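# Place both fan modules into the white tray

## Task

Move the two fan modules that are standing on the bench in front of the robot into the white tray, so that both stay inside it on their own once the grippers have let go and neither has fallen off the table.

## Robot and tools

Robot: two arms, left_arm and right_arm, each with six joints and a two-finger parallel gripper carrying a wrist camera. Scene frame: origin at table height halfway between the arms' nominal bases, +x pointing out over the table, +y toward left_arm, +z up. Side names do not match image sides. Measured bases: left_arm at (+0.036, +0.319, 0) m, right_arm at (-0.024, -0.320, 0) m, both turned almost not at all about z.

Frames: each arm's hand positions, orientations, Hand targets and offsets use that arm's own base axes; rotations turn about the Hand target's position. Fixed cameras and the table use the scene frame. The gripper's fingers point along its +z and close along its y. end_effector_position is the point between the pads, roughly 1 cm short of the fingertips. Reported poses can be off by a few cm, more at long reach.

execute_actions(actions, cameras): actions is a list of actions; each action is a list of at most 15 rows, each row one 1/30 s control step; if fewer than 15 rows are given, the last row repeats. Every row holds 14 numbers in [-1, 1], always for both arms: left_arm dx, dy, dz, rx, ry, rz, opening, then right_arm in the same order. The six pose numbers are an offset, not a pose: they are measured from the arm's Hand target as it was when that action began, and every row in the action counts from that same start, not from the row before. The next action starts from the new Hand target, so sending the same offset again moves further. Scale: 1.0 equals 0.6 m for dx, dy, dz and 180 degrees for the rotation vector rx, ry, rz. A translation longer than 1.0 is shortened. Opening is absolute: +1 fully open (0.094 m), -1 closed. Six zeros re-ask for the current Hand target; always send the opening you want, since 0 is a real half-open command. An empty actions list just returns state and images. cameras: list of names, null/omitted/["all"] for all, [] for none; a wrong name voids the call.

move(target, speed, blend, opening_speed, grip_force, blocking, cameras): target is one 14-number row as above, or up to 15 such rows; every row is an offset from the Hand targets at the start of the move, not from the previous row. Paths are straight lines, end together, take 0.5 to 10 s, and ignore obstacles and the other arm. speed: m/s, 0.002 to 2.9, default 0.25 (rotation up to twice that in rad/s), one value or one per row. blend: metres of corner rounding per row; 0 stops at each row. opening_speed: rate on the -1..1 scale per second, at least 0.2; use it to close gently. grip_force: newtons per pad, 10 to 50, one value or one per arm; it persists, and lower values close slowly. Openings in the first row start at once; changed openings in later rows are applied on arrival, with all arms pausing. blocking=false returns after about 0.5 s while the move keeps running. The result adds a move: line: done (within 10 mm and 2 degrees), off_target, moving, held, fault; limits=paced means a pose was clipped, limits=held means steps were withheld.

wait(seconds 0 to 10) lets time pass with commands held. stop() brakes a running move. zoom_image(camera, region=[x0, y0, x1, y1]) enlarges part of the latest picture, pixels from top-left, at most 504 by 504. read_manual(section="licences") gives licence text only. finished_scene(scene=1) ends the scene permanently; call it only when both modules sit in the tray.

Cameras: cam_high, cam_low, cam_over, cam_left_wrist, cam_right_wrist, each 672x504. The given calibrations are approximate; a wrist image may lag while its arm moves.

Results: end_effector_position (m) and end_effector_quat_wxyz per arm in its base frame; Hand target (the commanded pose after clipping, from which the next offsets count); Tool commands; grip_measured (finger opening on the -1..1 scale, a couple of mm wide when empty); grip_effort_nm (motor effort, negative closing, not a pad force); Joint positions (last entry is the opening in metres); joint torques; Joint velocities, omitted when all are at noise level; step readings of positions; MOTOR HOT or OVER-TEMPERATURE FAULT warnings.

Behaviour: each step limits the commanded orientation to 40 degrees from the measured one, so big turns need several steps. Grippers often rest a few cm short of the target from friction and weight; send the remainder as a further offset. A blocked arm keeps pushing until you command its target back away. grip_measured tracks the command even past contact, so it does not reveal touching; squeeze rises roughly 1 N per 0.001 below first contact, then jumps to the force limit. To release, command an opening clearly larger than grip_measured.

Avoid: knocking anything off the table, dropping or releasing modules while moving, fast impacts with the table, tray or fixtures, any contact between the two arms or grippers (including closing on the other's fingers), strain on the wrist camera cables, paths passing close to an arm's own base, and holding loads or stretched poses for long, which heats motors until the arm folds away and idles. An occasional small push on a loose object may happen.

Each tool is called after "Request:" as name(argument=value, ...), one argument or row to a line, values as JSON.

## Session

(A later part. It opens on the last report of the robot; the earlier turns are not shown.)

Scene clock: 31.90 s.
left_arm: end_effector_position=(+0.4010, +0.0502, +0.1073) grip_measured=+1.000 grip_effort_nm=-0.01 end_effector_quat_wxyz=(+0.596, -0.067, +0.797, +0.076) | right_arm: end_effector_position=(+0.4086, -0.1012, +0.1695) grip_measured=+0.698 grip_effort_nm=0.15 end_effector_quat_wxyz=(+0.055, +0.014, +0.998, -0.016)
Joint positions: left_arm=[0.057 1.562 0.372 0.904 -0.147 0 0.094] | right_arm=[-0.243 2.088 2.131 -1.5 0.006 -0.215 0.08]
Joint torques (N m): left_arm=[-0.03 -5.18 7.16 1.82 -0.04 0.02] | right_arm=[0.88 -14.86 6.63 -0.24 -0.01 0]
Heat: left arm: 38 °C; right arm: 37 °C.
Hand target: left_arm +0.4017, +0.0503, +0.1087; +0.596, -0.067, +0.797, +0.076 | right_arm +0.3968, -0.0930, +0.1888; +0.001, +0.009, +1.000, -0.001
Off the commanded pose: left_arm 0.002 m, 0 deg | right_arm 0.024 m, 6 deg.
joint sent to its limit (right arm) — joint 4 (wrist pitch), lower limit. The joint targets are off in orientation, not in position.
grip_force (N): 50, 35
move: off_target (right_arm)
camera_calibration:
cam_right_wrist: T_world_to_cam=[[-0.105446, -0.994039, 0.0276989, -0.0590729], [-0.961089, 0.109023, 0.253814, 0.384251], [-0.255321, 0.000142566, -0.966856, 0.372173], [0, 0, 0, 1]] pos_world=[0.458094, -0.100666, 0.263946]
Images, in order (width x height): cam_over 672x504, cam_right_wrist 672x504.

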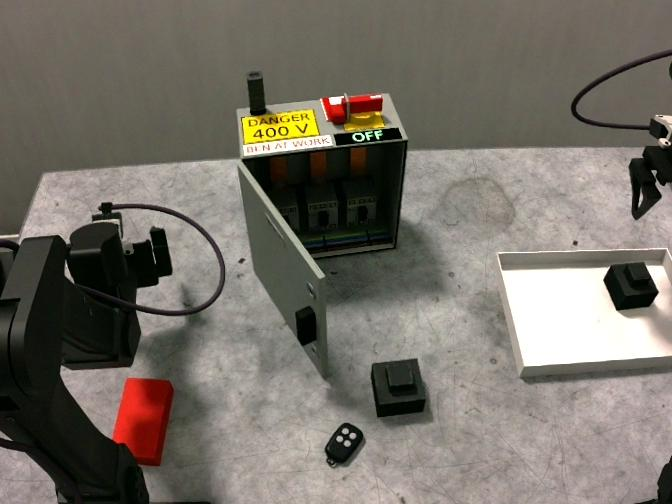

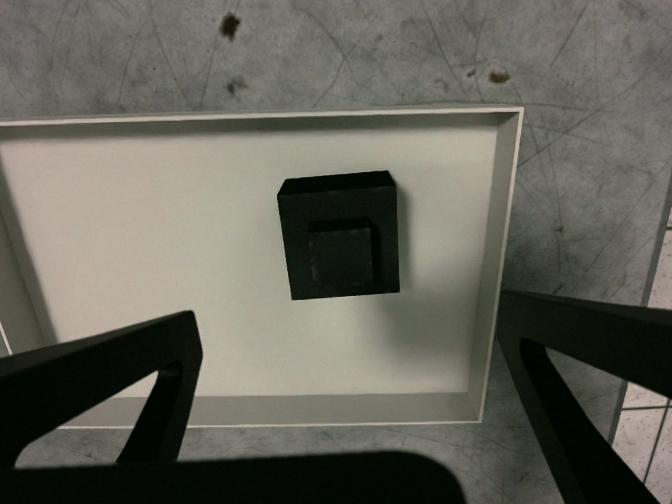

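Request:
move(
  target=[0,0,0,0,0,0,1, -0.195,0.438,0.02,0.174,-0.174,0.478,0.8],
  cameras=["cam_over","cam_high","cam_right_wrist"],
)

Scene clock: 36.03 s.
left_arm: end_effector_position=(+0.4010, +0.0502, +0.1073) grip_measured=+1.000 grip_effort_nm=-0.01 end_effector_quat_wxyz=(+0.596, -0.067, +0.797, +0.076) | right_arm: end_effector_position=(+0.2871, +0.1657, +0.1974) grip_measured=+0.798 grip_effort_nm=0.14 end_effector_quat_wxyz=(-0.236, +0.656, -0.678, -0.234)
Joint positions: left_arm=[0.057 1.562 0.372 0.904 -0.147 0 0.094] | right_arm=[0.18 1.599 1.458 -1.27 -0.661 -1.303 0.084]
Joint torques (N m): left_arm=[-0.08 -5.08 7.13 1.81 -0.03 0.01] | right_arm=[0.53 -8.75 4.01 0.36 -0.48 -0.1]
Heat: left arm: 39 °C; right arm: 37 °C.
Hand target: left_arm +0.4017, +0.0503, +0.1087; +0.596, -0.067, +0.797, +0.076 | right_arm +0.2797, +0.1699, +0.2009; -0.241, +0.659, -0.670, -0.244
Off the commanded pose: left_arm 0.002 m, 0 deg | right_arm 0.009 m, 2 deg.
grip_force (N): 50, 35
move: done
camera_calibration:
cam_right_wrist: T_world_to_cam=[[0.994351, -0.0937727, -0.0497223, -0.25706], [-0.104448, -0.947791, -0.301303, 0.269905], [-0.0188724, 0.304794, -0.952231, 0.246854], [0, 0, 0, 1]] pos_world=[0.288458, 0.156469, 0.303603]
Images, in order (width x height): cam_high 672x504, cam_over 672x504, cam_right_wrist 672x504.

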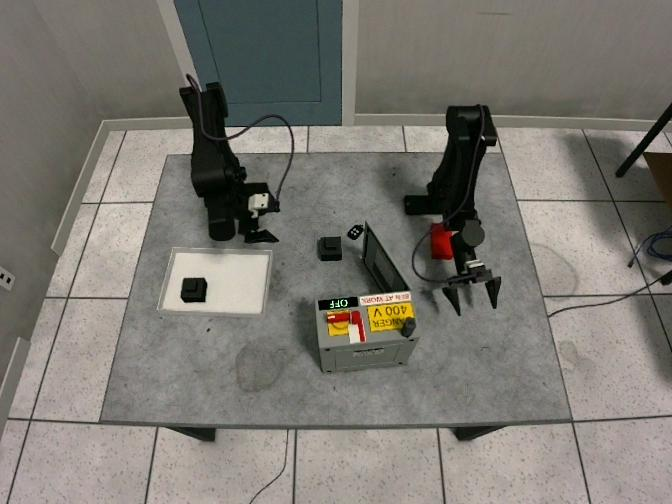

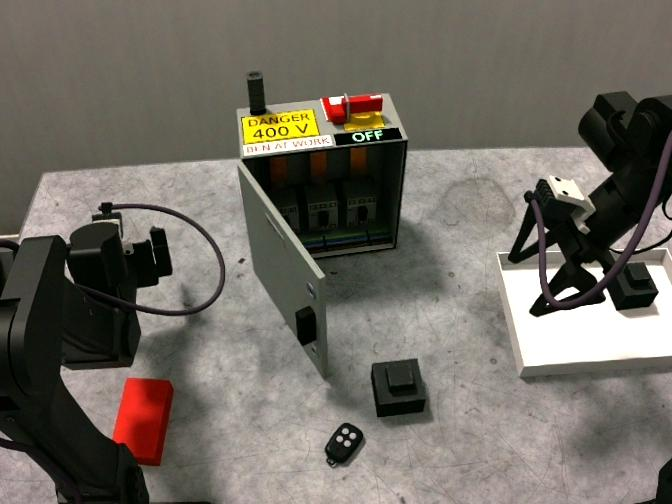

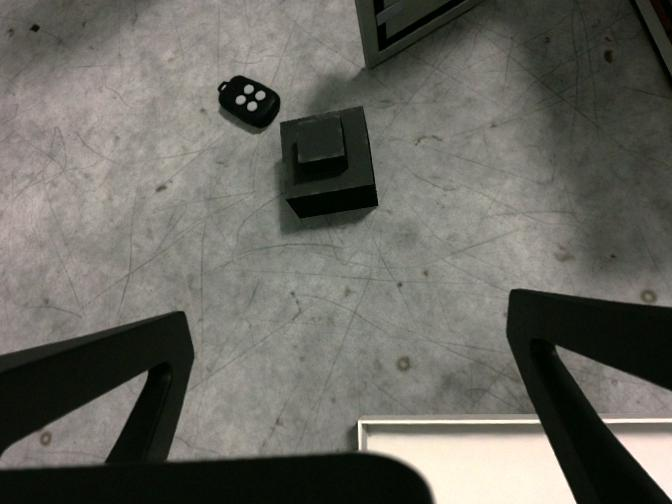

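Request:
move(
  target=[0,0,0,0,0,0,1, -0.0045,0.108,-0.127,0,0,0,0.75],
  cameras=["cam_over","cam_high","cam_right_wrist"],
  speed=0.2,
)

Scene clock: 37.93 s.
left_arm: end_effector_position=(+0.4010, +0.0502, +0.1073) grip_measured=+1.000 grip_effort_nm=-0.01 end_effector_quat_wxyz=(+0.596, -0.067, +0.797, +0.076) | right_arm: end_effector_position=(+0.2832, +0.2333, +0.1311) grip_measured=+0.752 grip_effort_nm=-0.11 end_effector_quat_wxyz=(-0.252, +0.660, -0.668, -0.234)
Joint positions: left_arm=[0.057 1.562 0.372 0.904 -0.147 0 0.094] | right_arm=[0.395 1.61 1.181 -0.797 -0.625 -1.051 0.082]
Joint torques (N m): left_arm=[-0.05 -5.09 7.21 1.81 -0.03 0.02] | right_arm=[0.44 -6.86 4.23 0.65 -0.32 0.02]
Heat: left arm: 39 °C; right arm: 37 °C.
Hand target: left_arm +0.4017, +0.0503, +0.1087; +0.596, -0.067, +0.797, +0.076 | right_arm +0.2770, +0.2347, +0.1247; -0.241, +0.658, -0.670, -0.244
Off the commanded pose: left_arm 0.002 m, 0 deg | right_arm 0.009 m, 2 deg.
grip_force (N): 50, 35
move: done
camera_calibration:
cam_right_wrist: T_world_to_cam=[[0.996296, -0.0823518, -0.0247494, -0.256583], [-0.0859147, -0.941228, -0.326663, 0.310179], [0.00360647, 0.327579, -0.944817, 0.150359], [0, 0, 0, 1]] pos_world=[0.281739, 0.221565, 0.237035]
Images, in order (width x height): cam_high 672x504, cam_over 672x504, cam_right_wrist 672x504.

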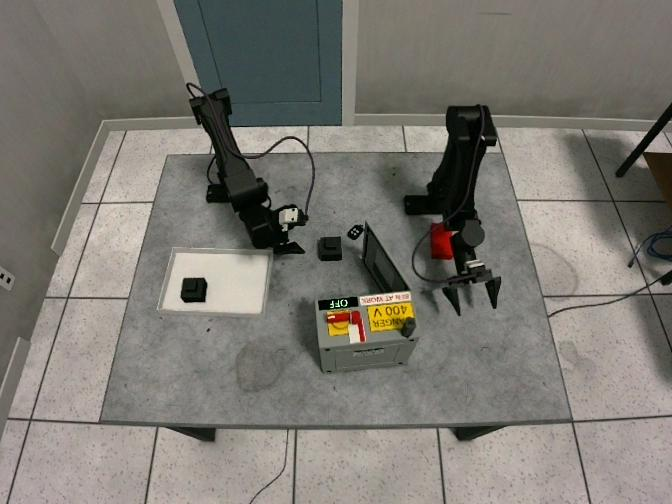

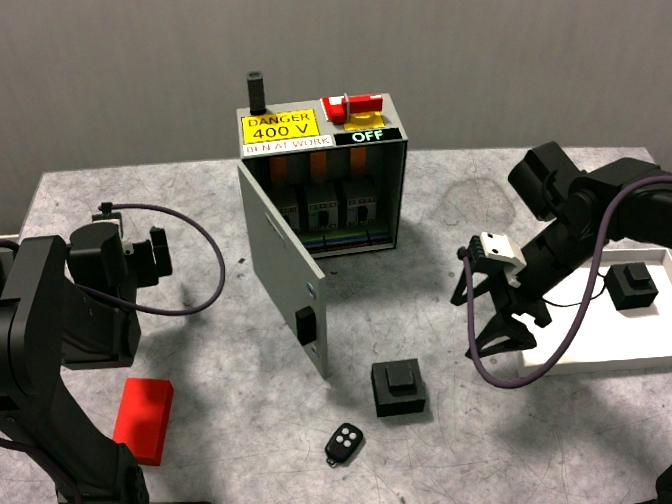

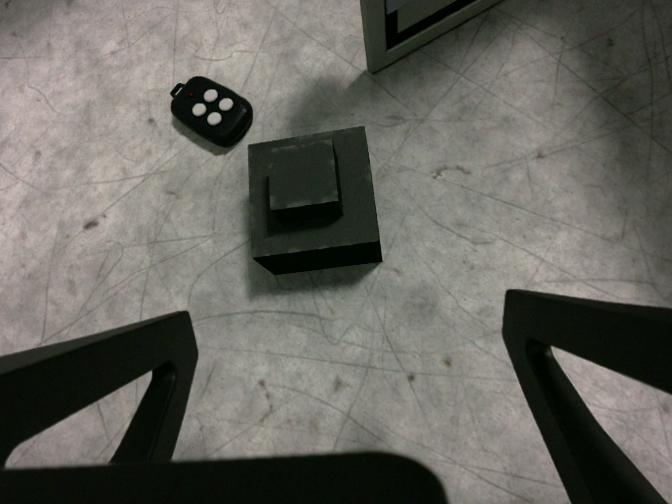

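Request:
move(
  target=[0,0,0,0,0,0,1, -0.0133,0.0622,-0.0762,0,0,0,0.75],
  cameras=["cam_over","cam_high","cam_right_wrist"],
  speed=0.15,
)

Scene clock: 39.60 s.
left_arm: end_effector_position=(+0.4010, +0.0502, +0.1073) grip_measured=+1.000 grip_effort_nm=-0.01 end_effector_quat_wxyz=(+0.596, -0.067, +0.797, +0.076) | right_arm: end_effector_position=(+0.2755, +0.2715, +0.0856) grip_measured=+0.752 grip_effort_nm=-0.11 end_effector_quat_wxyz=(-0.252, +0.659, -0.668, -0.236)
Joint positions: left_arm=[0.057 1.562 0.372 0.904 -0.147 0 0.094] | right_arm=[0.516 1.681 1.059 -0.527 -0.583 -0.913 0.082]
Joint torques (N m): left_arm=[-0.03 -5.16 7.2 1.8 -0.06 0.02] | right_arm=[0.46 -7.35 4.19 0.82 -0.3 0.03]
Heat: left arm: 39 °C; right arm: 37 °C.
Hand target: left_arm +0.4017, +0.0503, +0.1087; +0.596, -0.067, +0.797, +0.076 | right_arm +0.2691, +0.2720, +0.0790; -0.241, +0.658, -0.670, -0.244
Off the commanded pose: left_arm 0.002 m, 0 deg | right_arm 0.009 m, 2 deg.
grip_force (N): 50, 35
move: done
camera_calibration:
cam_right_wrist: T_world_to_cam=[[0.996231, -0.0823088, -0.0273566, -0.246718], [-0.0867245, -0.940124, -0.329615, 0.33076], [0.00141161, 0.330745, -0.943719, 0.0945884], [0, 0, 0, 1]] pos_world=[0.27434, 0.259364, 0.191539]
Images, in order (width x height): cam_high 672x504, cam_over 672x504, cam_right_wrist 672x504.

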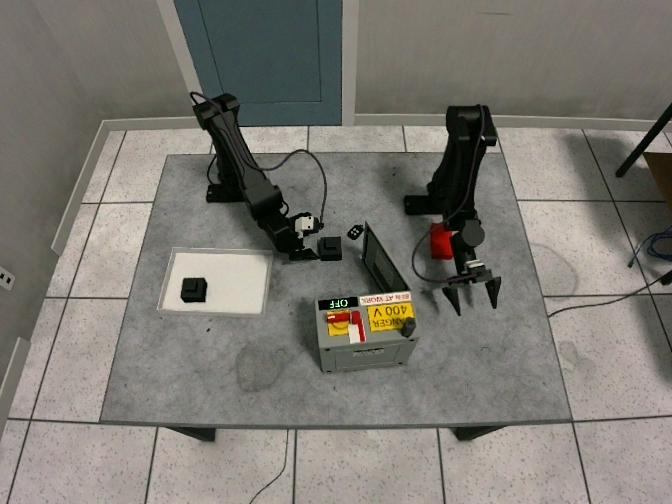

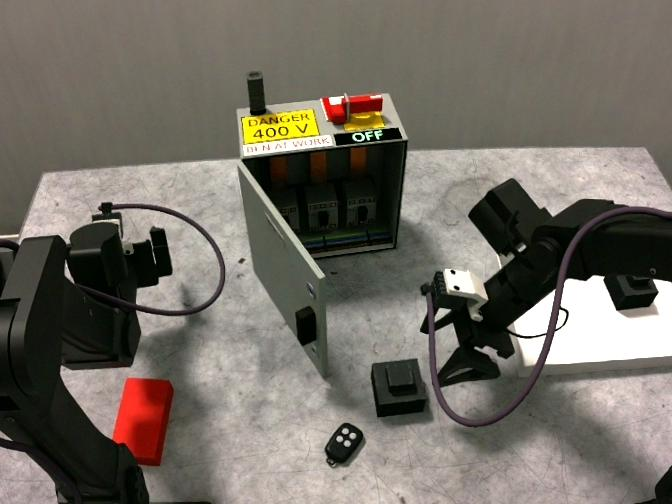

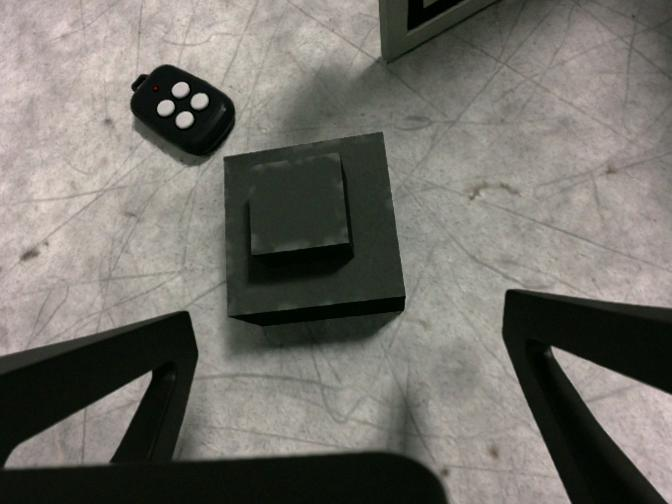

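Request:
move(
  target=[
    [0,0,0,0,0,0,1, -0.0185,0,0,0,0,0,0.75],
    [0,0,0,0,0,0,1, -0.0185,0.05,-0.055,0,0,0,0.75],
  ],
  cameras=["cam_over","cam_high","cam_right_wrist"],
  speed=0.1,
)

Scene clock: 41.90 s.
left_arm: end_effector_position=(+0.4010, +0.0502, +0.1073) grip_measured=+1.000 grip_effort_nm=-0.01 end_effector_quat_wxyz=(+0.596, -0.067, +0.797, +0.076) | right_arm: end_effector_position=(+0.2649, +0.3022, +0.0536) grip_measured=+0.752 grip_effort_nm=-0.11 end_effector_quat_wxyz=(-0.253, +0.658, -0.668, -0.237)
Joint positions: left_arm=[0.057 1.562 0.372 0.904 -0.147 0 0.094] | right_arm=[0.615 1.753 0.993 -0.329 -0.543 -0.806 0.082]
Joint torques (N m): left_arm=[-0.01 -5.16 7.15 1.83 -0.05 0.03] | right_arm=[0.53 -7.61 3.97 0.91 -0.26 0.04]
Heat: left arm: 39 °C; right arm: 37 °C.
Hand target: left_arm +0.4017, +0.0503, +0.1087; +0.596, -0.067, +0.797, +0.076 | right_arm +0.2579, +0.3020, +0.0460; -0.241, +0.659, -0.670, -0.244
Off the commanded pose: left_arm 0.002 m, 0 deg | right_arm 0.010 m, 2 deg.
grip_force (N): 50, 35
move: done
camera_calibration:
cam_right_wrist: T_world_to_cam=[[0.996205, -0.0823904, -0.0280614, -0.2344], [-0.087031, -0.938808, -0.333266, 0.348029], [0.00111363, 0.334443, -0.942415, 0.0530925], [0, 0, 0, 1]] pos_world=[0.26374, 0.289663, 0.159444]
Images, in order (width x height): cam_high 672x504, cam_over 672x504, cam_right_wrist 672x504.

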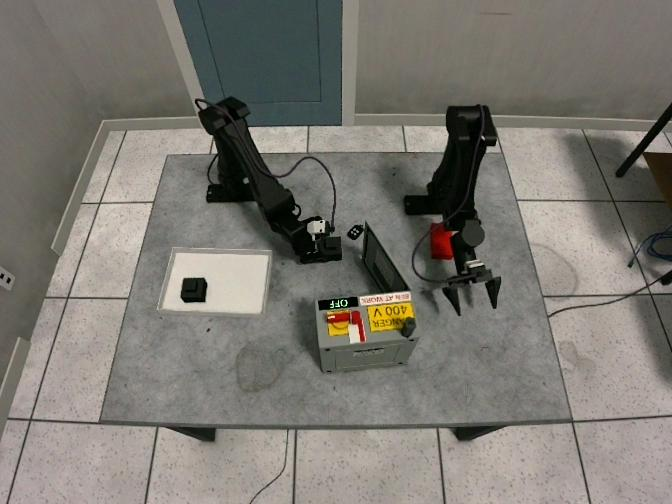

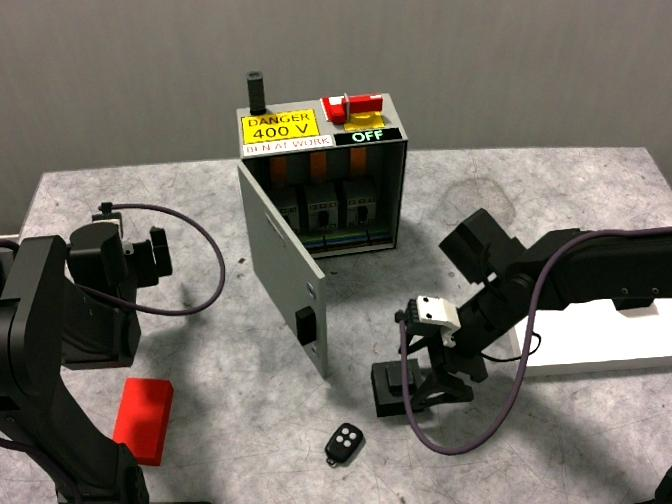

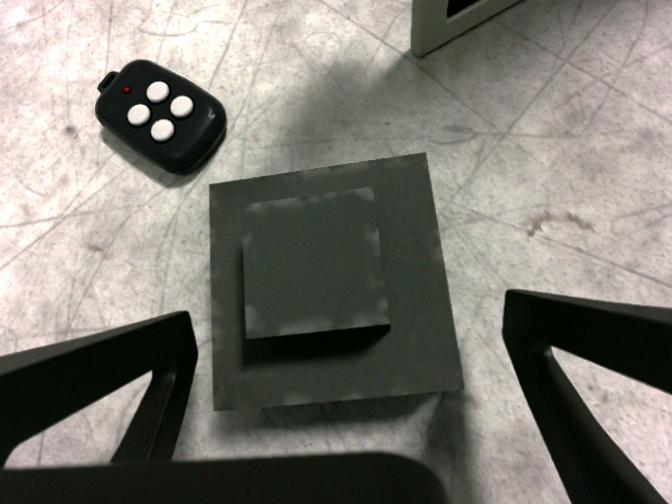

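Request:
move(
  target=[0,0,0,0,0,0,1, -0.0067,0.0215,-0.0325,0,0,0,0.75],
  cameras=["cam_over","cam_low","cam_right_wrist"],
  speed=0.05,
)

Request:
zoom_image(
  camera="cam_over",
  region=[300, 300, 530, 500],
)

Scene clock: 43.37 s.
left_arm: end_effector_position=(+0.4010, +0.0502, +0.1073) grip_measured=+1.000 grip_effort_nm=-0.01 end_effector_quat_wxyz=(+0.596, -0.067, +0.797, +0.076) | right_arm: end_effector_position=(+0.2617, +0.3157, +0.0356) grip_measured=+0.752 grip_effort_nm=-0.11 end_effector_quat_wxyz=(-0.255, +0.658, -0.667, -0.238)
Joint positions: left_arm=[0.057 1.562 0.372 0.904 -0.147 0 0.094] | right_arm=[0.654 1.806 0.969 -0.228 -0.525 -0.764 0.082]
Joint torques (N m): left_arm=[-0.05 -5.15 7.17 1.84 -0.04 0.03] | right_arm=[0.57 -7.66 3.7 0.91 -0.24 0.06]
Heat: left arm: 39 °C; right arm: 37 °C.
Hand target: left_arm +0.4017, +0.0503, +0.1087; +0.596, -0.067, +0.797, +0.076 | right_arm +0.2540, +0.3149, +0.0265; -0.241, +0.658, -0.670, -0.244
Off the commanded pose: left_arm 0.002 m, 0 deg | right_arm 0.012 m, 2 deg.
grip_force (N): 50, 35
move: off_target (right_arm)
camera_calibration:
cam_right_wrist: T_world_to_cam=[[0.996211, -0.0828912, -0.0263322, -0.230425], [-0.0869138, -0.937622, -0.336616, 0.354202], [0.00321281, 0.337629, -0.941274, 0.0300501], [0, 0, 0, 1]] pos_world=[0.260241, 0.302862, 0.141448]
Images, in order (width x height): cam_low 672x504, cam_over 672x504, cam_right_wrist 672x504.

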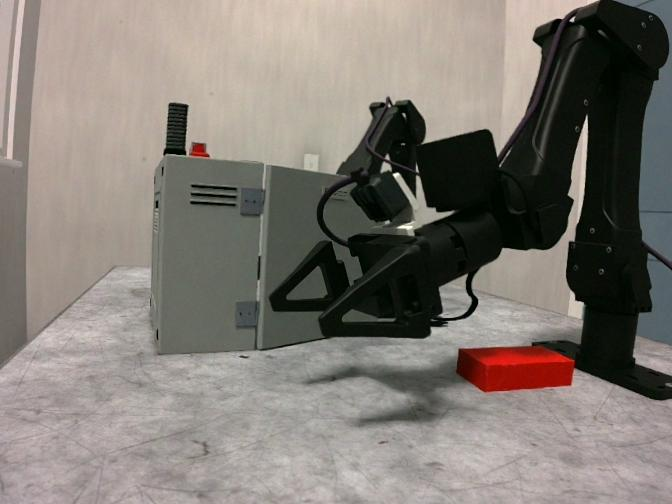

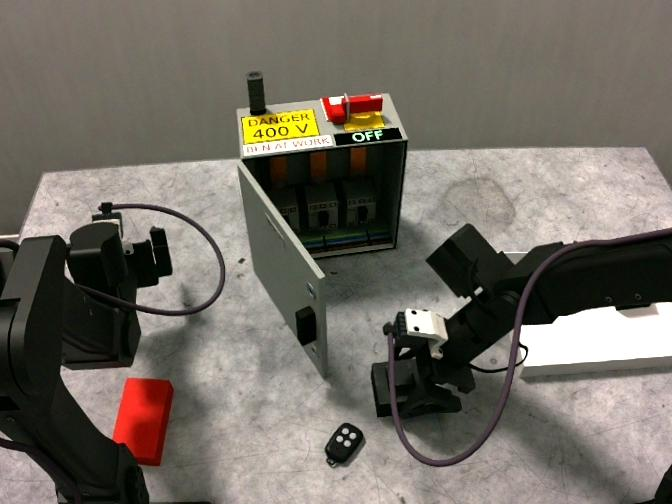

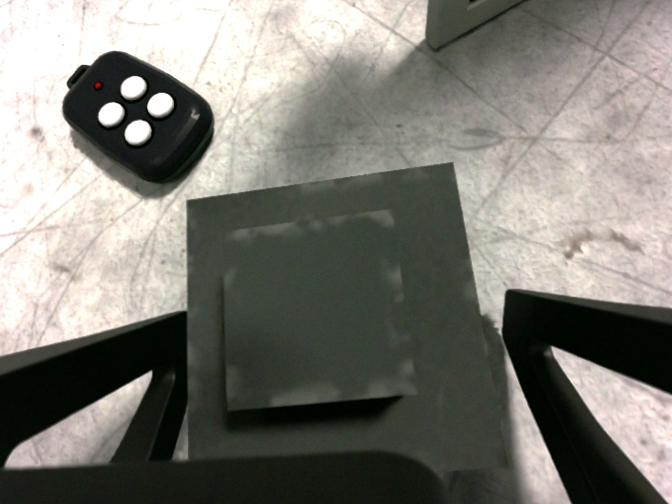

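Scaled by 2.191.

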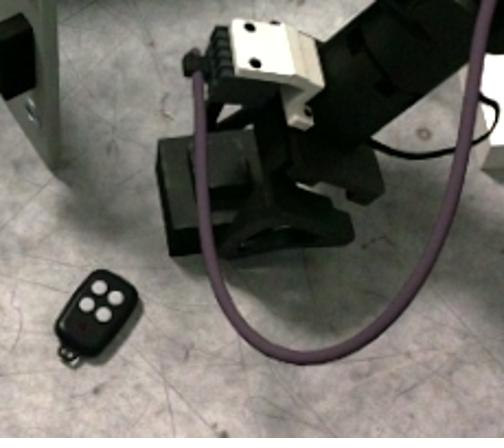

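Request:
move(
  target=[0,0,0,0,0,0,1, -0.0075,0,0,0,0,0,0.75],
  cameras=["cam_right_wrist"],
  speed=0.05,
)

Scene clock: 44.33 s.
left_arm: end_effector_position=(+0.4010, +0.0502, +0.1073) grip_measured=+1.000 grip_effort_nm=-0.01 end_effector_quat_wxyz=(+0.596, -0.067, +0.797, +0.076) | right_arm: end_effector_position=(+0.2570, +0.3154, +0.0315) grip_measured=+0.752 grip_effort_nm=-0.11 end_effector_quat_wxyz=(-0.251, +0.658, -0.669, -0.238)
Joint positions: left_arm=[0.057 1.562 0.372 0.904 -0.147 0 0.094] | right_arm=[0.662 1.806 0.954 -0.218 -0.522 -0.755 0.082]
Joint torques (N m): left_arm=[-0.1 -5.24 7.16 1.83 -0.04 0.01] | right_arm=[0.65 -8.64 3.58 0.93 -0.24 0.03]
Heat: left arm: 39 °C; right arm: 37 °C.
Hand target: left_arm +0.4017, +0.0503, +0.1087; +0.596, -0.067, +0.797, +0.076 | right_arm +0.2494, +0.3149, +0.0264; -0.241, +0.658, -0.670, -0.244
Off the commanded pose: left_arm 0.002 m, 0 deg | right_arm 0.009 m, 1 deg.
grip_force (N): 50, 35
move: done
camera_calibration:
cam_right_wrist: T_world_to_cam=[[0.995927, -0.0835074, -0.0340075, -0.225408], [-0.0900607, -0.939557, -0.330335, 0.353336], [-0.00436661, 0.332052, -0.943251, 0.0300939], [0, 0, 0, 1]] pos_world=[0.256443, 0.303164, 0.13744]
Images, in order (width x height): cam_right_wrist 672x504.

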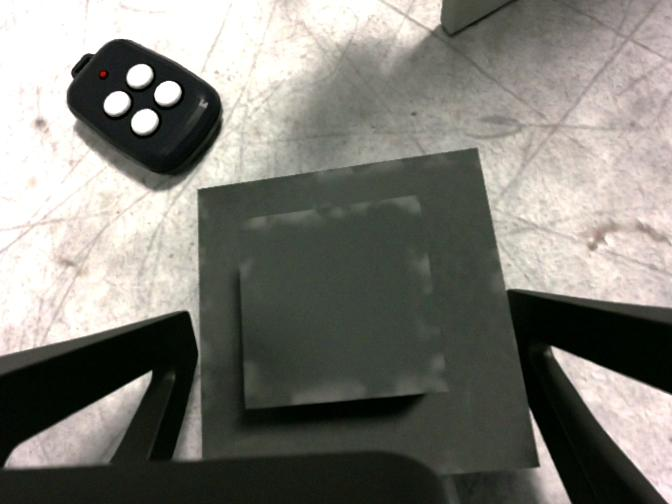

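Request:
move(
  target=[0,0,0,0,0,0,1, 0,0,0,0,0,0,0.05],
  cameras=["cam_over","cam_right_wrist"],
  grip_force=[50,25],
  opening_speed=0.4,
)

Scene clock: 46.43 s.
left_arm: end_effector_position=(+0.4010, +0.0502, +0.1073) grip_measured=+1.000 grip_effort_nm=-0.01 end_effector_quat_wxyz=(+0.596, -0.067, +0.797, +0.076) | right_arm: end_effector_position=(+0.2585, +0.3157, +0.0318) grip_measured=+0.324 grip_effort_nm=-0.55 end_effector_quat_wxyz=(-0.253, +0.658, -0.669, -0.236)
Joint positions: left_arm=[0.057 1.562 0.372 0.904 -0.147 0 0.094] | right_arm=[0.662 1.806 0.954 -0.212 -0.517 -0.755 0.062]
Joint torques (N m): left_arm=[-0.13 -5.14 7.19 1.81 -0.05 0.04] | right_arm=[0.62 -8.62 3.58 0.9 -0.27 0.05]
Heat: left arm: 39 °C; right arm: 37 °C.
Hand target: left_arm +0.4017, +0.0503, +0.1087; +0.596, -0.067, +0.797, +0.076 | right_arm +0.2494, +0.3149, +0.0264; -0.241, +0.659, -0.670, -0.244
Off the commanded pose: left_arm 0.002 m, 0 deg | right_arm 0.011 m, 2 deg.
grip_force (N): 50, 25
move: off_target (right_arm)
camera_calibration:
cam_right_wrist: T_world_to_cam=[[0.995919, -0.0860192, -0.0273279, -0.226338], [-0.0902113, -0.939193, -0.331328, 0.353727], [0.00283442, 0.332441, -0.94312, 0.0282326], [0, 0, 0, 1]] pos_world=[0.257244, 0.303363, 0.137641]
Images, in order (width x height): cam_over 672x504, cam_right_wrist 672x504.

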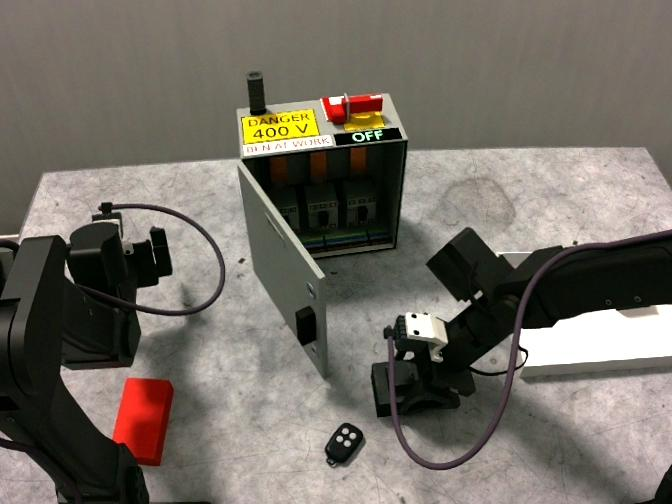

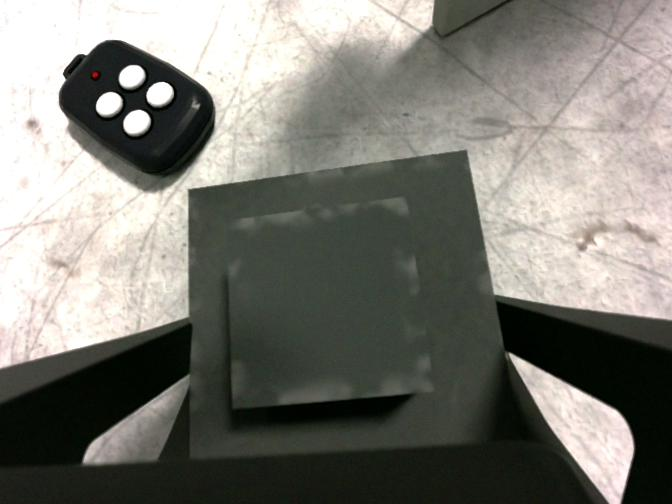

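Request:
move(
  target=[
    [0,0,0,0,0,0,1, 0,-0.02,0.06,0,0,0,0.05],
    [0,0,0,0,0,0,1, 0,-0.18,0.2,0,0,0,0.05],
    [0,0,0,0,0,0,1, 0.243,-0.49,0.2,0,0,-0.503,0.05],
  ],
  cameras=["cam_over","cam_high","cam_right_wrist"],
  grip_force=[50,40],
  speed=[0.1,0.15,0.25],
  blend=[0.02,0.03,0],
)

Scene clock: 55.23 s.
left_arm: end_effector_position=(+0.4010, +0.0502, +0.1073) grip_measured=+1.000 grip_effort_nm=-0.01 end_effector_quat_wxyz=(+0.596, -0.067, +0.797, +0.076) | right_arm: end_effector_position=(+0.3819, +0.0241, +0.1316) grip_measured=+0.310 grip_effort_nm=-0.82 end_effector_quat_wxyz=(+0.321, +0.004, +0.947, +0.003)
Joint positions: left_arm=[0.057 1.562 0.372 0.904 -0.147 0 0.094] | right_arm=[0.082 1.431 0.994 -0.481 0.047 0.076 0.062]
Joint torques (N m): left_arm=[-0.06 -5.15 7.17 1.82 -0.05 0.04] | right_arm=[-0.66 -5.63 8.43 1.36 0.13 0.06]
Heat: left arm: 40 °C; right arm: 37 °C.
Hand target: left_arm +0.4017, +0.0503, +0.1087; +0.596, -0.067, +0.797, +0.076 | right_arm +0.3952, +0.0209, +0.1465; +0.343, +0.012, +0.939, +0.001
Off the commanded pose: left_arm 0.002 m, 0 deg | right_arm 0.020 m, 3 deg.
grip_force (N): 50, 40
move: off_target (right_arm); blend cut to 0.0189 m at target 1
camera_calibration:
cam_right_wrist: T_world_to_cam=[[-0.0704388, -0.99627, -0.0498497, 0.0605773], [-0.956743, 0.0816169, -0.279253, 0.423577], [0.28228, 0.0280231, -0.958923, 0.121669], [0, 0, 0, 1]] pos_world=[0.375176, 0.0223707, 0.237976]
Images, in order (width x height): cam_high 672x504, cam_over 672x504, cam_right_wrist 672x504.

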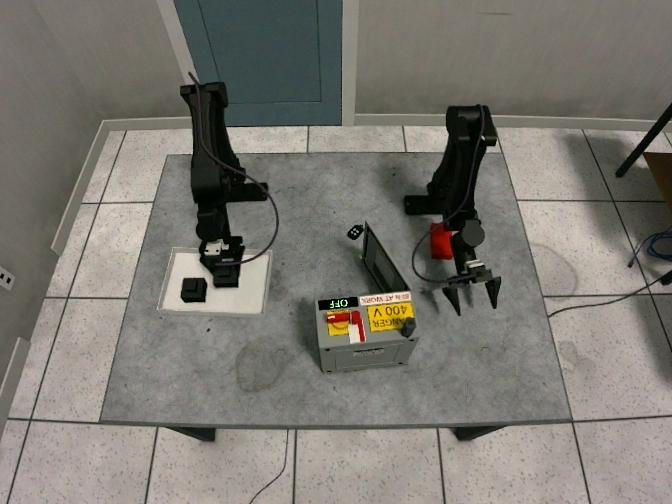

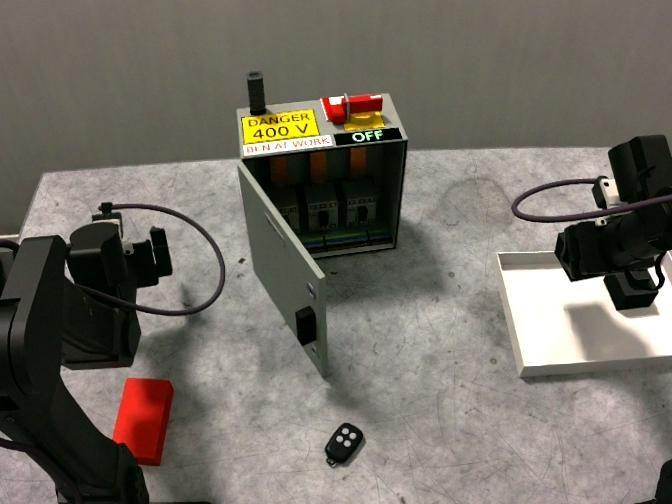

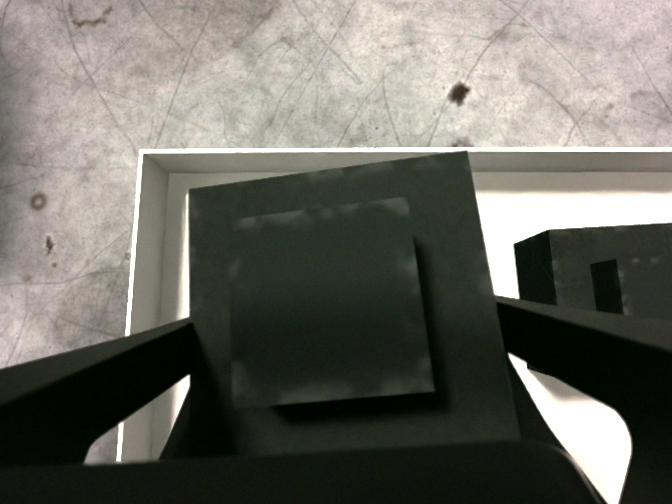

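Request:
move(
  target=[0,0,0,0,0,0,1, 0.02,0.022,-0.125,0,0,0,0.05],
  cameras=["cam_over","cam_high","cam_right_wrist"],
  speed=0.12,
)

Request:
zoom_image(
  camera="cam_over",
  region=[490, 180, 672, 390],
)

Scene clock: 56.90 s.
left_arm: end_effector_position=(+0.4010, +0.0502, +0.1073) grip_measured=+1.000 grip_effort_nm=-0.01 end_effector_quat_wxyz=(+0.596, -0.067, +0.797, +0.076) | right_arm: end_effector_position=(+0.4056, +0.0325, +0.0727) grip_measured=+0.310 grip_effort_nm=-0.83 end_effector_quat_wxyz=(+0.338, +0.011, +0.941, +0.002)
Joint positions: left_arm=[0.057 1.562 0.372 0.904 -0.147 0 0.094] | right_arm=[0.11 1.588 0.867 -0.163 0.073 0.108 0.062]
Joint torques (N m): left_arm=[-0.13 -5.09 7.17 1.82 -0.05 0.02] | right_arm=[0.59 -6.9 4.74 1.42 0.13 0.06]
Heat: left arm: 40 °C; right arm: 37 °C.
Hand target: left_arm +0.4017, +0.0503, +0.1087; +0.596, -0.067, +0.797, +0.076 | right_arm +0.4073, +0.0341, +0.0715; +0.343, +0.012, +0.939, +0.001
Off the commanded pose: left_arm 0.002 m, 0 deg | right_arm 0.003 m, 1 deg.
grip_force (N): 50, 40
move: done
camera_calibration:
cam_right_wrist: T_world_to_cam=[[-0.0827426, -0.995015, -0.0556661, 0.0730385], [-0.944645, 0.0961042, -0.313705, 0.426327], [0.317491, 0.0266279, -0.947887, 0.0431612], [0, 0, 0, 1]] pos_world=[0.395067, 0.0305533, 0.178718]
Images, in order (width x height): cam_high 672x504, cam_over 672x504, cam_right_wrist 672x504.

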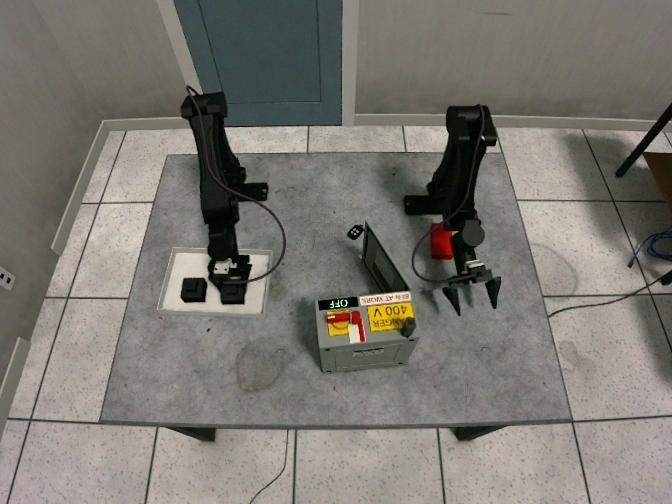

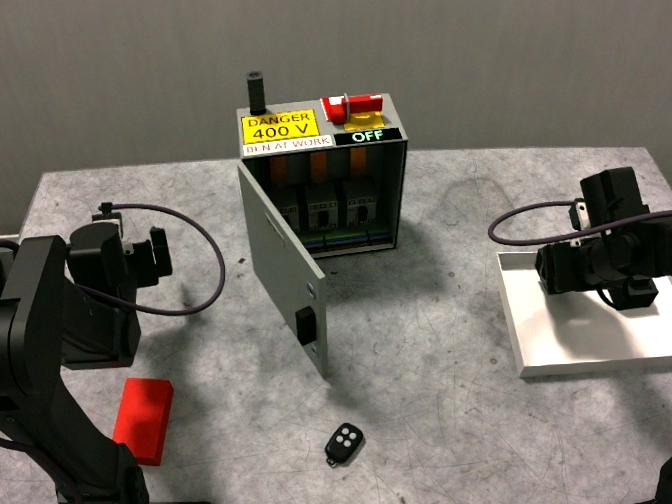

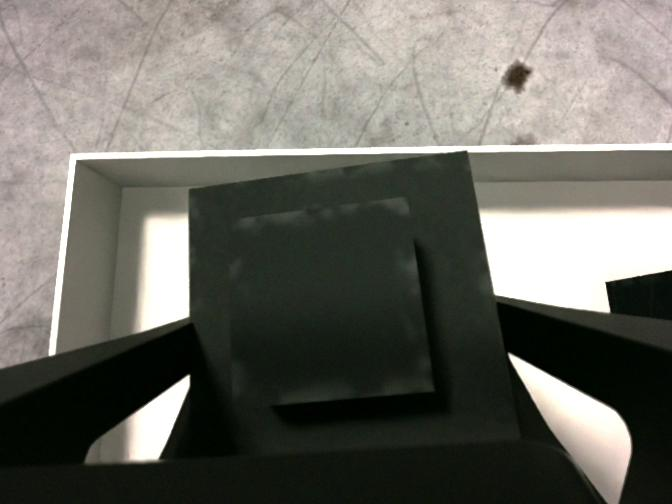

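Scaled by 2.400.

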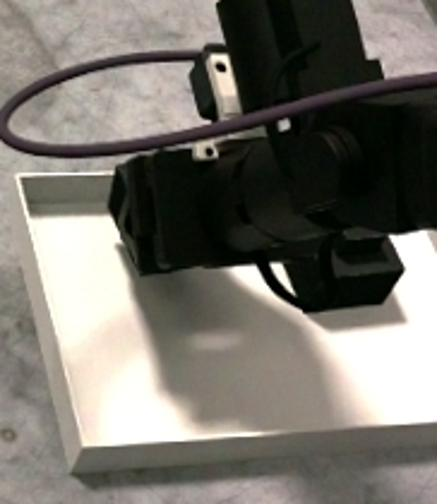

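Request:
move(
  target=[0,0,0,0,0,0,1, 0,0,-0.042,0,0,0,0.05],
  cameras=["cam_right_wrist"],
  speed=0.05,
)

Request:
move(
  target=[0,0,0,0,0,0,1, 0,0,-0.01,0,0,0,0.05],
  cameras=["cam_right_wrist"],
  speed=0.03,
)

Scene clock: 58.17 s.
left_arm: end_effector_position=(+0.4010, +0.0502, +0.1073) grip_measured=+1.000 grip_effort_nm=-0.01 end_effector_quat_wxyz=(+0.596, -0.067, +0.797, +0.076) | right_arm: end_effector_position=(+0.4067, +0.0326, +0.0491) grip_measured=+0.310 grip_effort_nm=-0.83 end_effector_quat_wxyz=(+0.340, +0.012, +0.940, +0.003)
Joint positions: left_arm=[0.057 1.562 0.372 0.904 -0.147 0 0.094] | right_arm=[0.11 1.641 0.812 -0.05 0.073 0.108 0.062]
Joint torques (N m): left_arm=[-0.03 -5.12 7.24 1.82 -0.05 0.01] | right_arm=[0.59 -6.86 4.27 1.4 0.14 0.04]
Heat: left arm: 40 °C; right arm: 37 °C.
Hand target: left_arm +0.4017, +0.0503, +0.1087; +0.596, -0.067, +0.797, +0.076 | right_arm +0.4071, +0.0341, +0.0462; +0.343, +0.012, +0.939, +0.001
Off the commanded pose: left_arm 0.002 m, 0 deg | right_arm 0.003 m, 0 deg.
grip_force (N): 50, 40
move: done
camera_calibration:
cam_right_wrist: T_world_to_cam=[[-0.0827943, -0.99495, -0.0567359, 0.0719585], [-0.943293, 0.0966061, -0.317593, 0.419544], [0.321471, 0.0272237, -0.946528, 0.0188017], [0, 0, 0, 1]] pos_world=[0.395666, 0.0305529, 0.155123]
Images, in order (width x height): cam_right_wrist 672x504.

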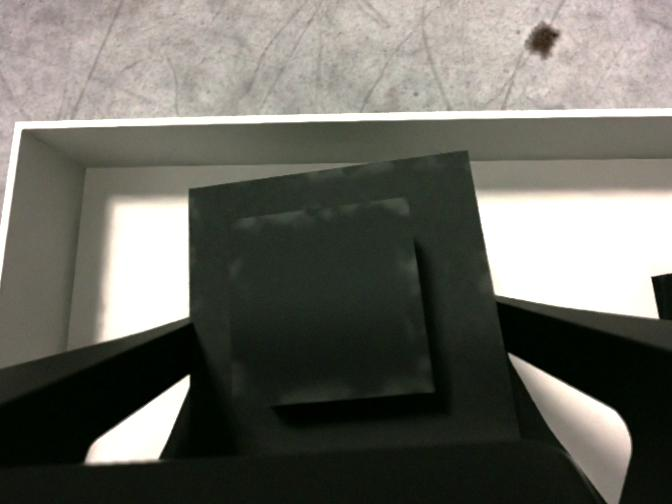

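Scene clock: 58.90 s.
left_arm: end_effector_position=(+0.4010, +0.0502, +0.1073) grip_measured=+1.000 grip_effort_nm=-0.01 end_effector_quat_wxyz=(+0.596, -0.067, +0.797, +0.076) | right_arm: end_effector_position=(+0.4083, +0.0327, +0.0464) grip_measured=+0.310 grip_effort_nm=-0.82 end_effector_quat_wxyz=(+0.344, +0.012, +0.939, +0.003)
Joint positions: left_arm=[0.057 1.562 0.372 0.904 -0.147 0 0.094] | right_arm=[0.11 1.651 0.803 -0.023 0.073 0.109 0.062]
Joint torques (N m): left_arm=[-0.08 -5.23 7.21 1.81 -0.05 0.02] | right_arm=[0.64 -6.48 4.05 1.45 0.14 0.06]
Heat: left arm: 40 °C; right arm: 37 °C.
Hand target: left_arm +0.4017, +0.0503, +0.1087; +0.596, -0.067, +0.797, +0.076 | right_arm +0.4073, +0.0341, +0.0403; +0.343, +0.012, +0.939, +0.001
Off the commanded pose: left_arm 0.002 m, 0 deg | right_arm 0.007 m, 0 deg.
grip_force (N): 50, 40
move: done
camera_calibration:
cam_right_wrist: T_world_to_cam=[[-0.0828258, -0.994853, -0.0583746, 0.0722158], [-0.94043, 0.0974079, -0.325736, 0.419387], [0.329745, 0.0279179, -0.943657, 0.0121954], [0, 0, 0, 1]] pos_world=[0.396364, 0.030652, 0.152333]
Images, in order (width x height): cam_right_wrist 672x504.

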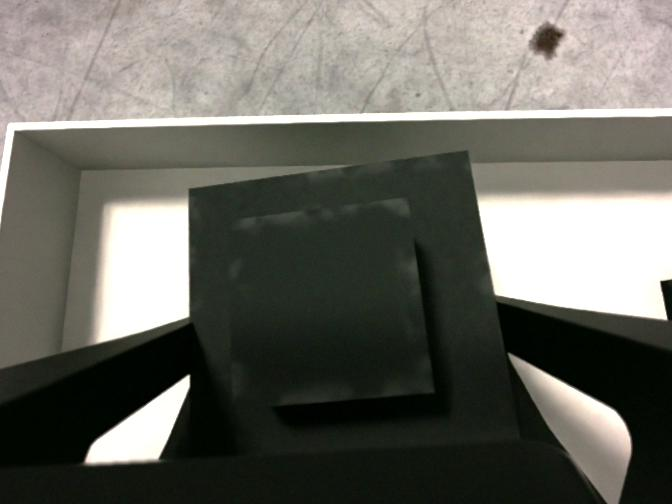

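Request:
move(
  target=[0,0,0,0,0,0,1, 0,0,-0.008,0,0,0,0.05],
  cameras=["cam_over","cam_right_wrist"],
  speed=0.03,
)

Request:
zoom_image(
  camera="cam_over",
  region=[490, 180, 672, 390],
)

Scene clock: 59.83 s.
left_arm: end_effector_position=(+0.4010, +0.0502, +0.1073) grip_measured=+1.000 grip_effort_nm=-0.01 end_effector_quat_wxyz=(+0.596, -0.067, +0.797, +0.076) | right_arm: end_effector_position=(+0.4117, +0.0331, +0.0453) grip_measured=+0.310 grip_effort_nm=-0.83 end_effector_quat_wxyz=(+0.353, +0.013, +0.936, +0.004)
Joint positions: left_arm=[0.057 1.562 0.372 0.904 -0.147 0 0.094] | right_arm=[0.11 1.662 0.796 0.013 0.073 0.109 0.062]
Joint torques (N m): left_arm=[-0.05 -5.12 7.16 1.82 -0.07 0.02] | right_arm=[0.59 -6.39 3.86 1.36 0.13 0.04]
Heat: left arm: 40 °C; right arm: 37 °C.
Hand target: left_arm +0.4017, +0.0503, +0.1087; +0.596, -0.067, +0.797, +0.076 | right_arm +0.4072, +0.0341, +0.0354; +0.343, +0.012, +0.939, +0.001
Off the commanded pose: left_arm 0.002 m, 0 deg | right_arm 0.011 m, 1 deg.
grip_force (N): 50, 40
move: off_target (right_arm)
camera_calibration:
cam_right_wrist: T_world_to_cam=[[-0.0821005, -0.994698, -0.0619299, 0.0726093], [-0.934588, 0.0984225, -0.341846, 0.420505], [0.346129, 0.0298132, -0.937713, 0.00288874], [0, 0, 0, 1]] pos_world=[0.39796, 0.0307511, 0.150953]
Images, in order (width x height): cam_over 672x504, cam_right_wrist 672x504.

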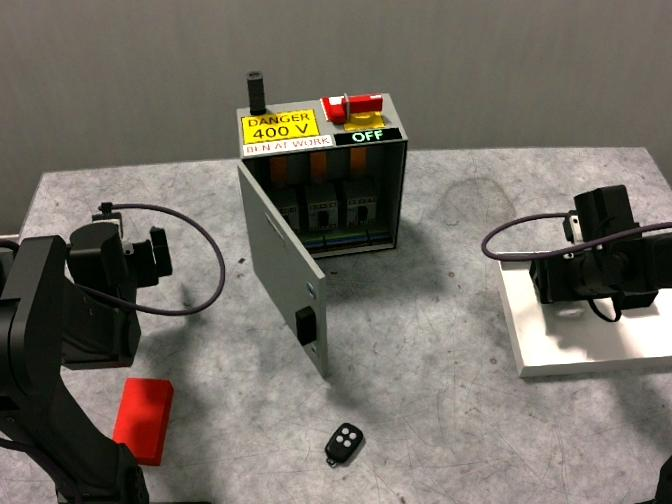

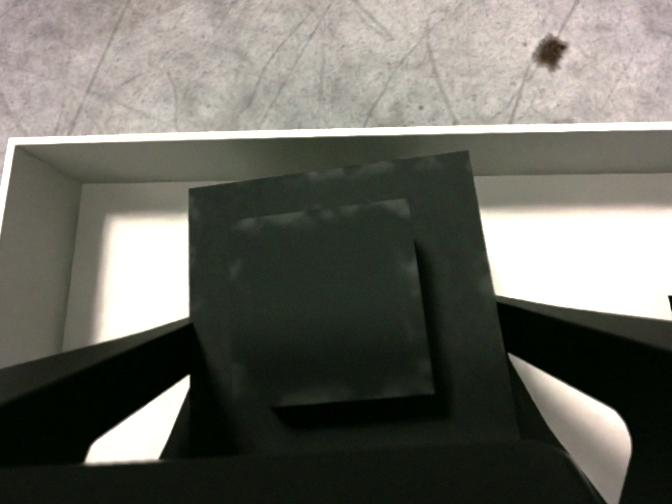

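Scaled by 2.400.

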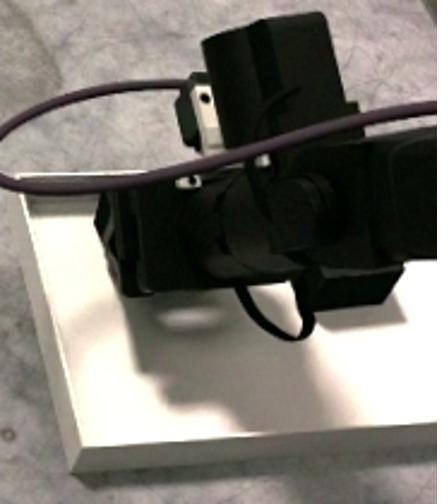

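Request:
move(
  target=[
    [0,0,0,0,0,0,1, 0.004,0,0.008,0,0,0,0.05],
    [0,0,0,0,0,0,1, 0.004,0,0.008,0,0,0,0.65],
    [0,0,0,0,0,0,1, -0.13,0,0.175,0,0,0,0.65],
    [0,0,0,0,0,0,1, -0.13,0,0.3,0,0,0,0.65],
  ],
  cameras=["cam_over","cam_high","cam_right_wrist"],
  speed=[0.05,0.1,0.12,0.2],
  opening_speed=1.0,
  blend=[0,0,0.02,0],
)

Request:
zoom_image(
  camera="cam_over",
  region=[490, 180, 672, 390],
)

Scene clock: 63.97 s.
left_arm: end_effector_position=(+0.4010, +0.0502, +0.1073) grip_measured=+1.000 grip_effort_nm=-0.01 end_effector_quat_wxyz=(+0.596, -0.067, +0.797, +0.076) | right_arm: end_effector_position=(+0.3315, +0.0331, +0.2105) grip_measured=+0.647 grip_effort_nm=0.15 end_effector_quat_wxyz=(+0.346, +0.012, +0.938, +0.003)
Joint positions: left_arm=[0.057 1.562 0.372 0.904 -0.147 0 0.094] | right_arm=[0.151 1.192 1.102 -0.78 0.1 0.14 0.077]
Joint torques (N m): left_arm=[-0.12 -5.24 7.12 1.83 -0.07 0.02] | right_arm=[0.75 -3.89 7.39 1 0.15 0.06]
Heat: left arm: 40 °C; right arm: 37 °C.
Hand target: left_arm +0.4017, +0.0503, +0.1087; +0.596, -0.067, +0.797, +0.076 | right_arm +0.3292, +0.0340, +0.2154; +0.343, +0.013, +0.939, +0.001
Off the commanded pose: left_arm 0.002 m, 0 deg | right_arm 0.006 m, 0 deg.
grip_force (N): 50, 40
move: done
camera_calibration:
cam_right_wrist: T_world_to_cam=[[-0.0828855, -0.994836, -0.0585729, 0.0757889], [-0.93951, 0.0976065, -0.32832, 0.400823], [0.332342, 0.0278168, -0.942749, 0.191354], [0, 0, 0, 1]] pos_world=[0.319264, 0.0309518, 0.316437]
Images, in order (width x height): cam_high 672x504, cam_over 672x504, cam_right_wrist 672x504.

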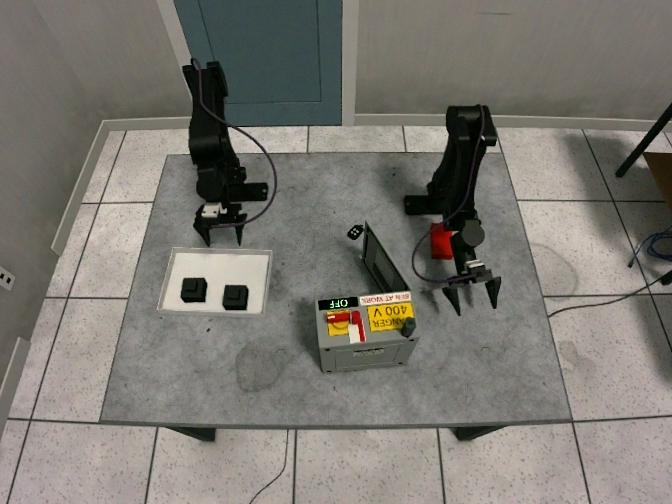

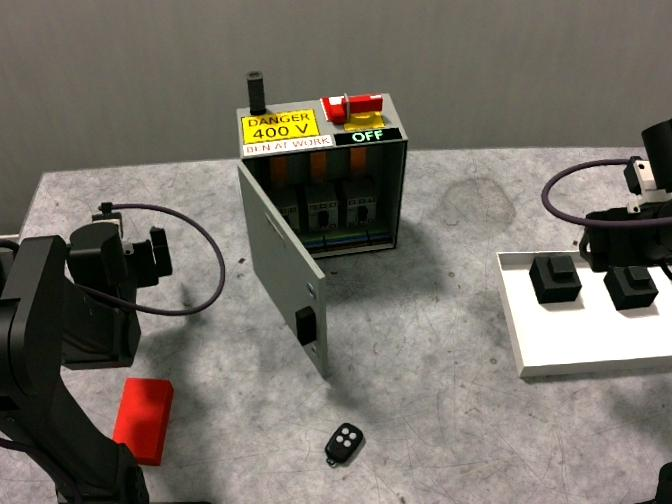

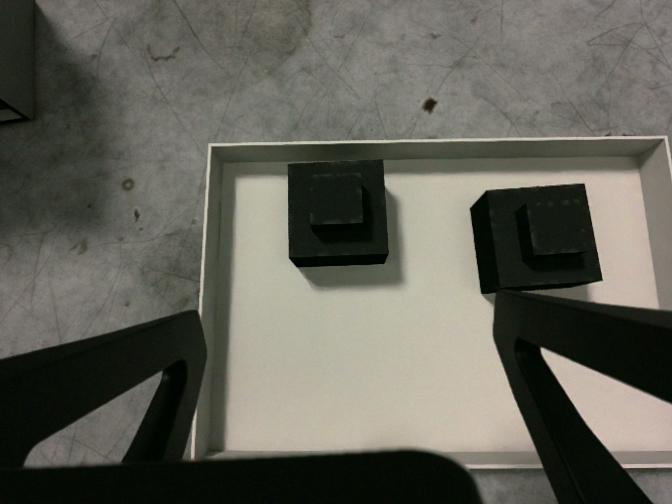

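Scaled by 2.400.

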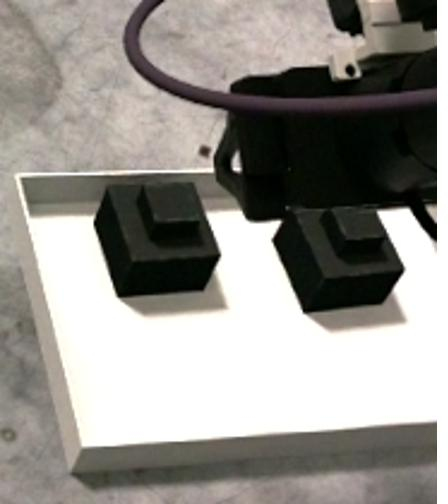

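Both fan modules are flat in the tray.

Request:
finished_scene(
)

The scene is finished: the task was done.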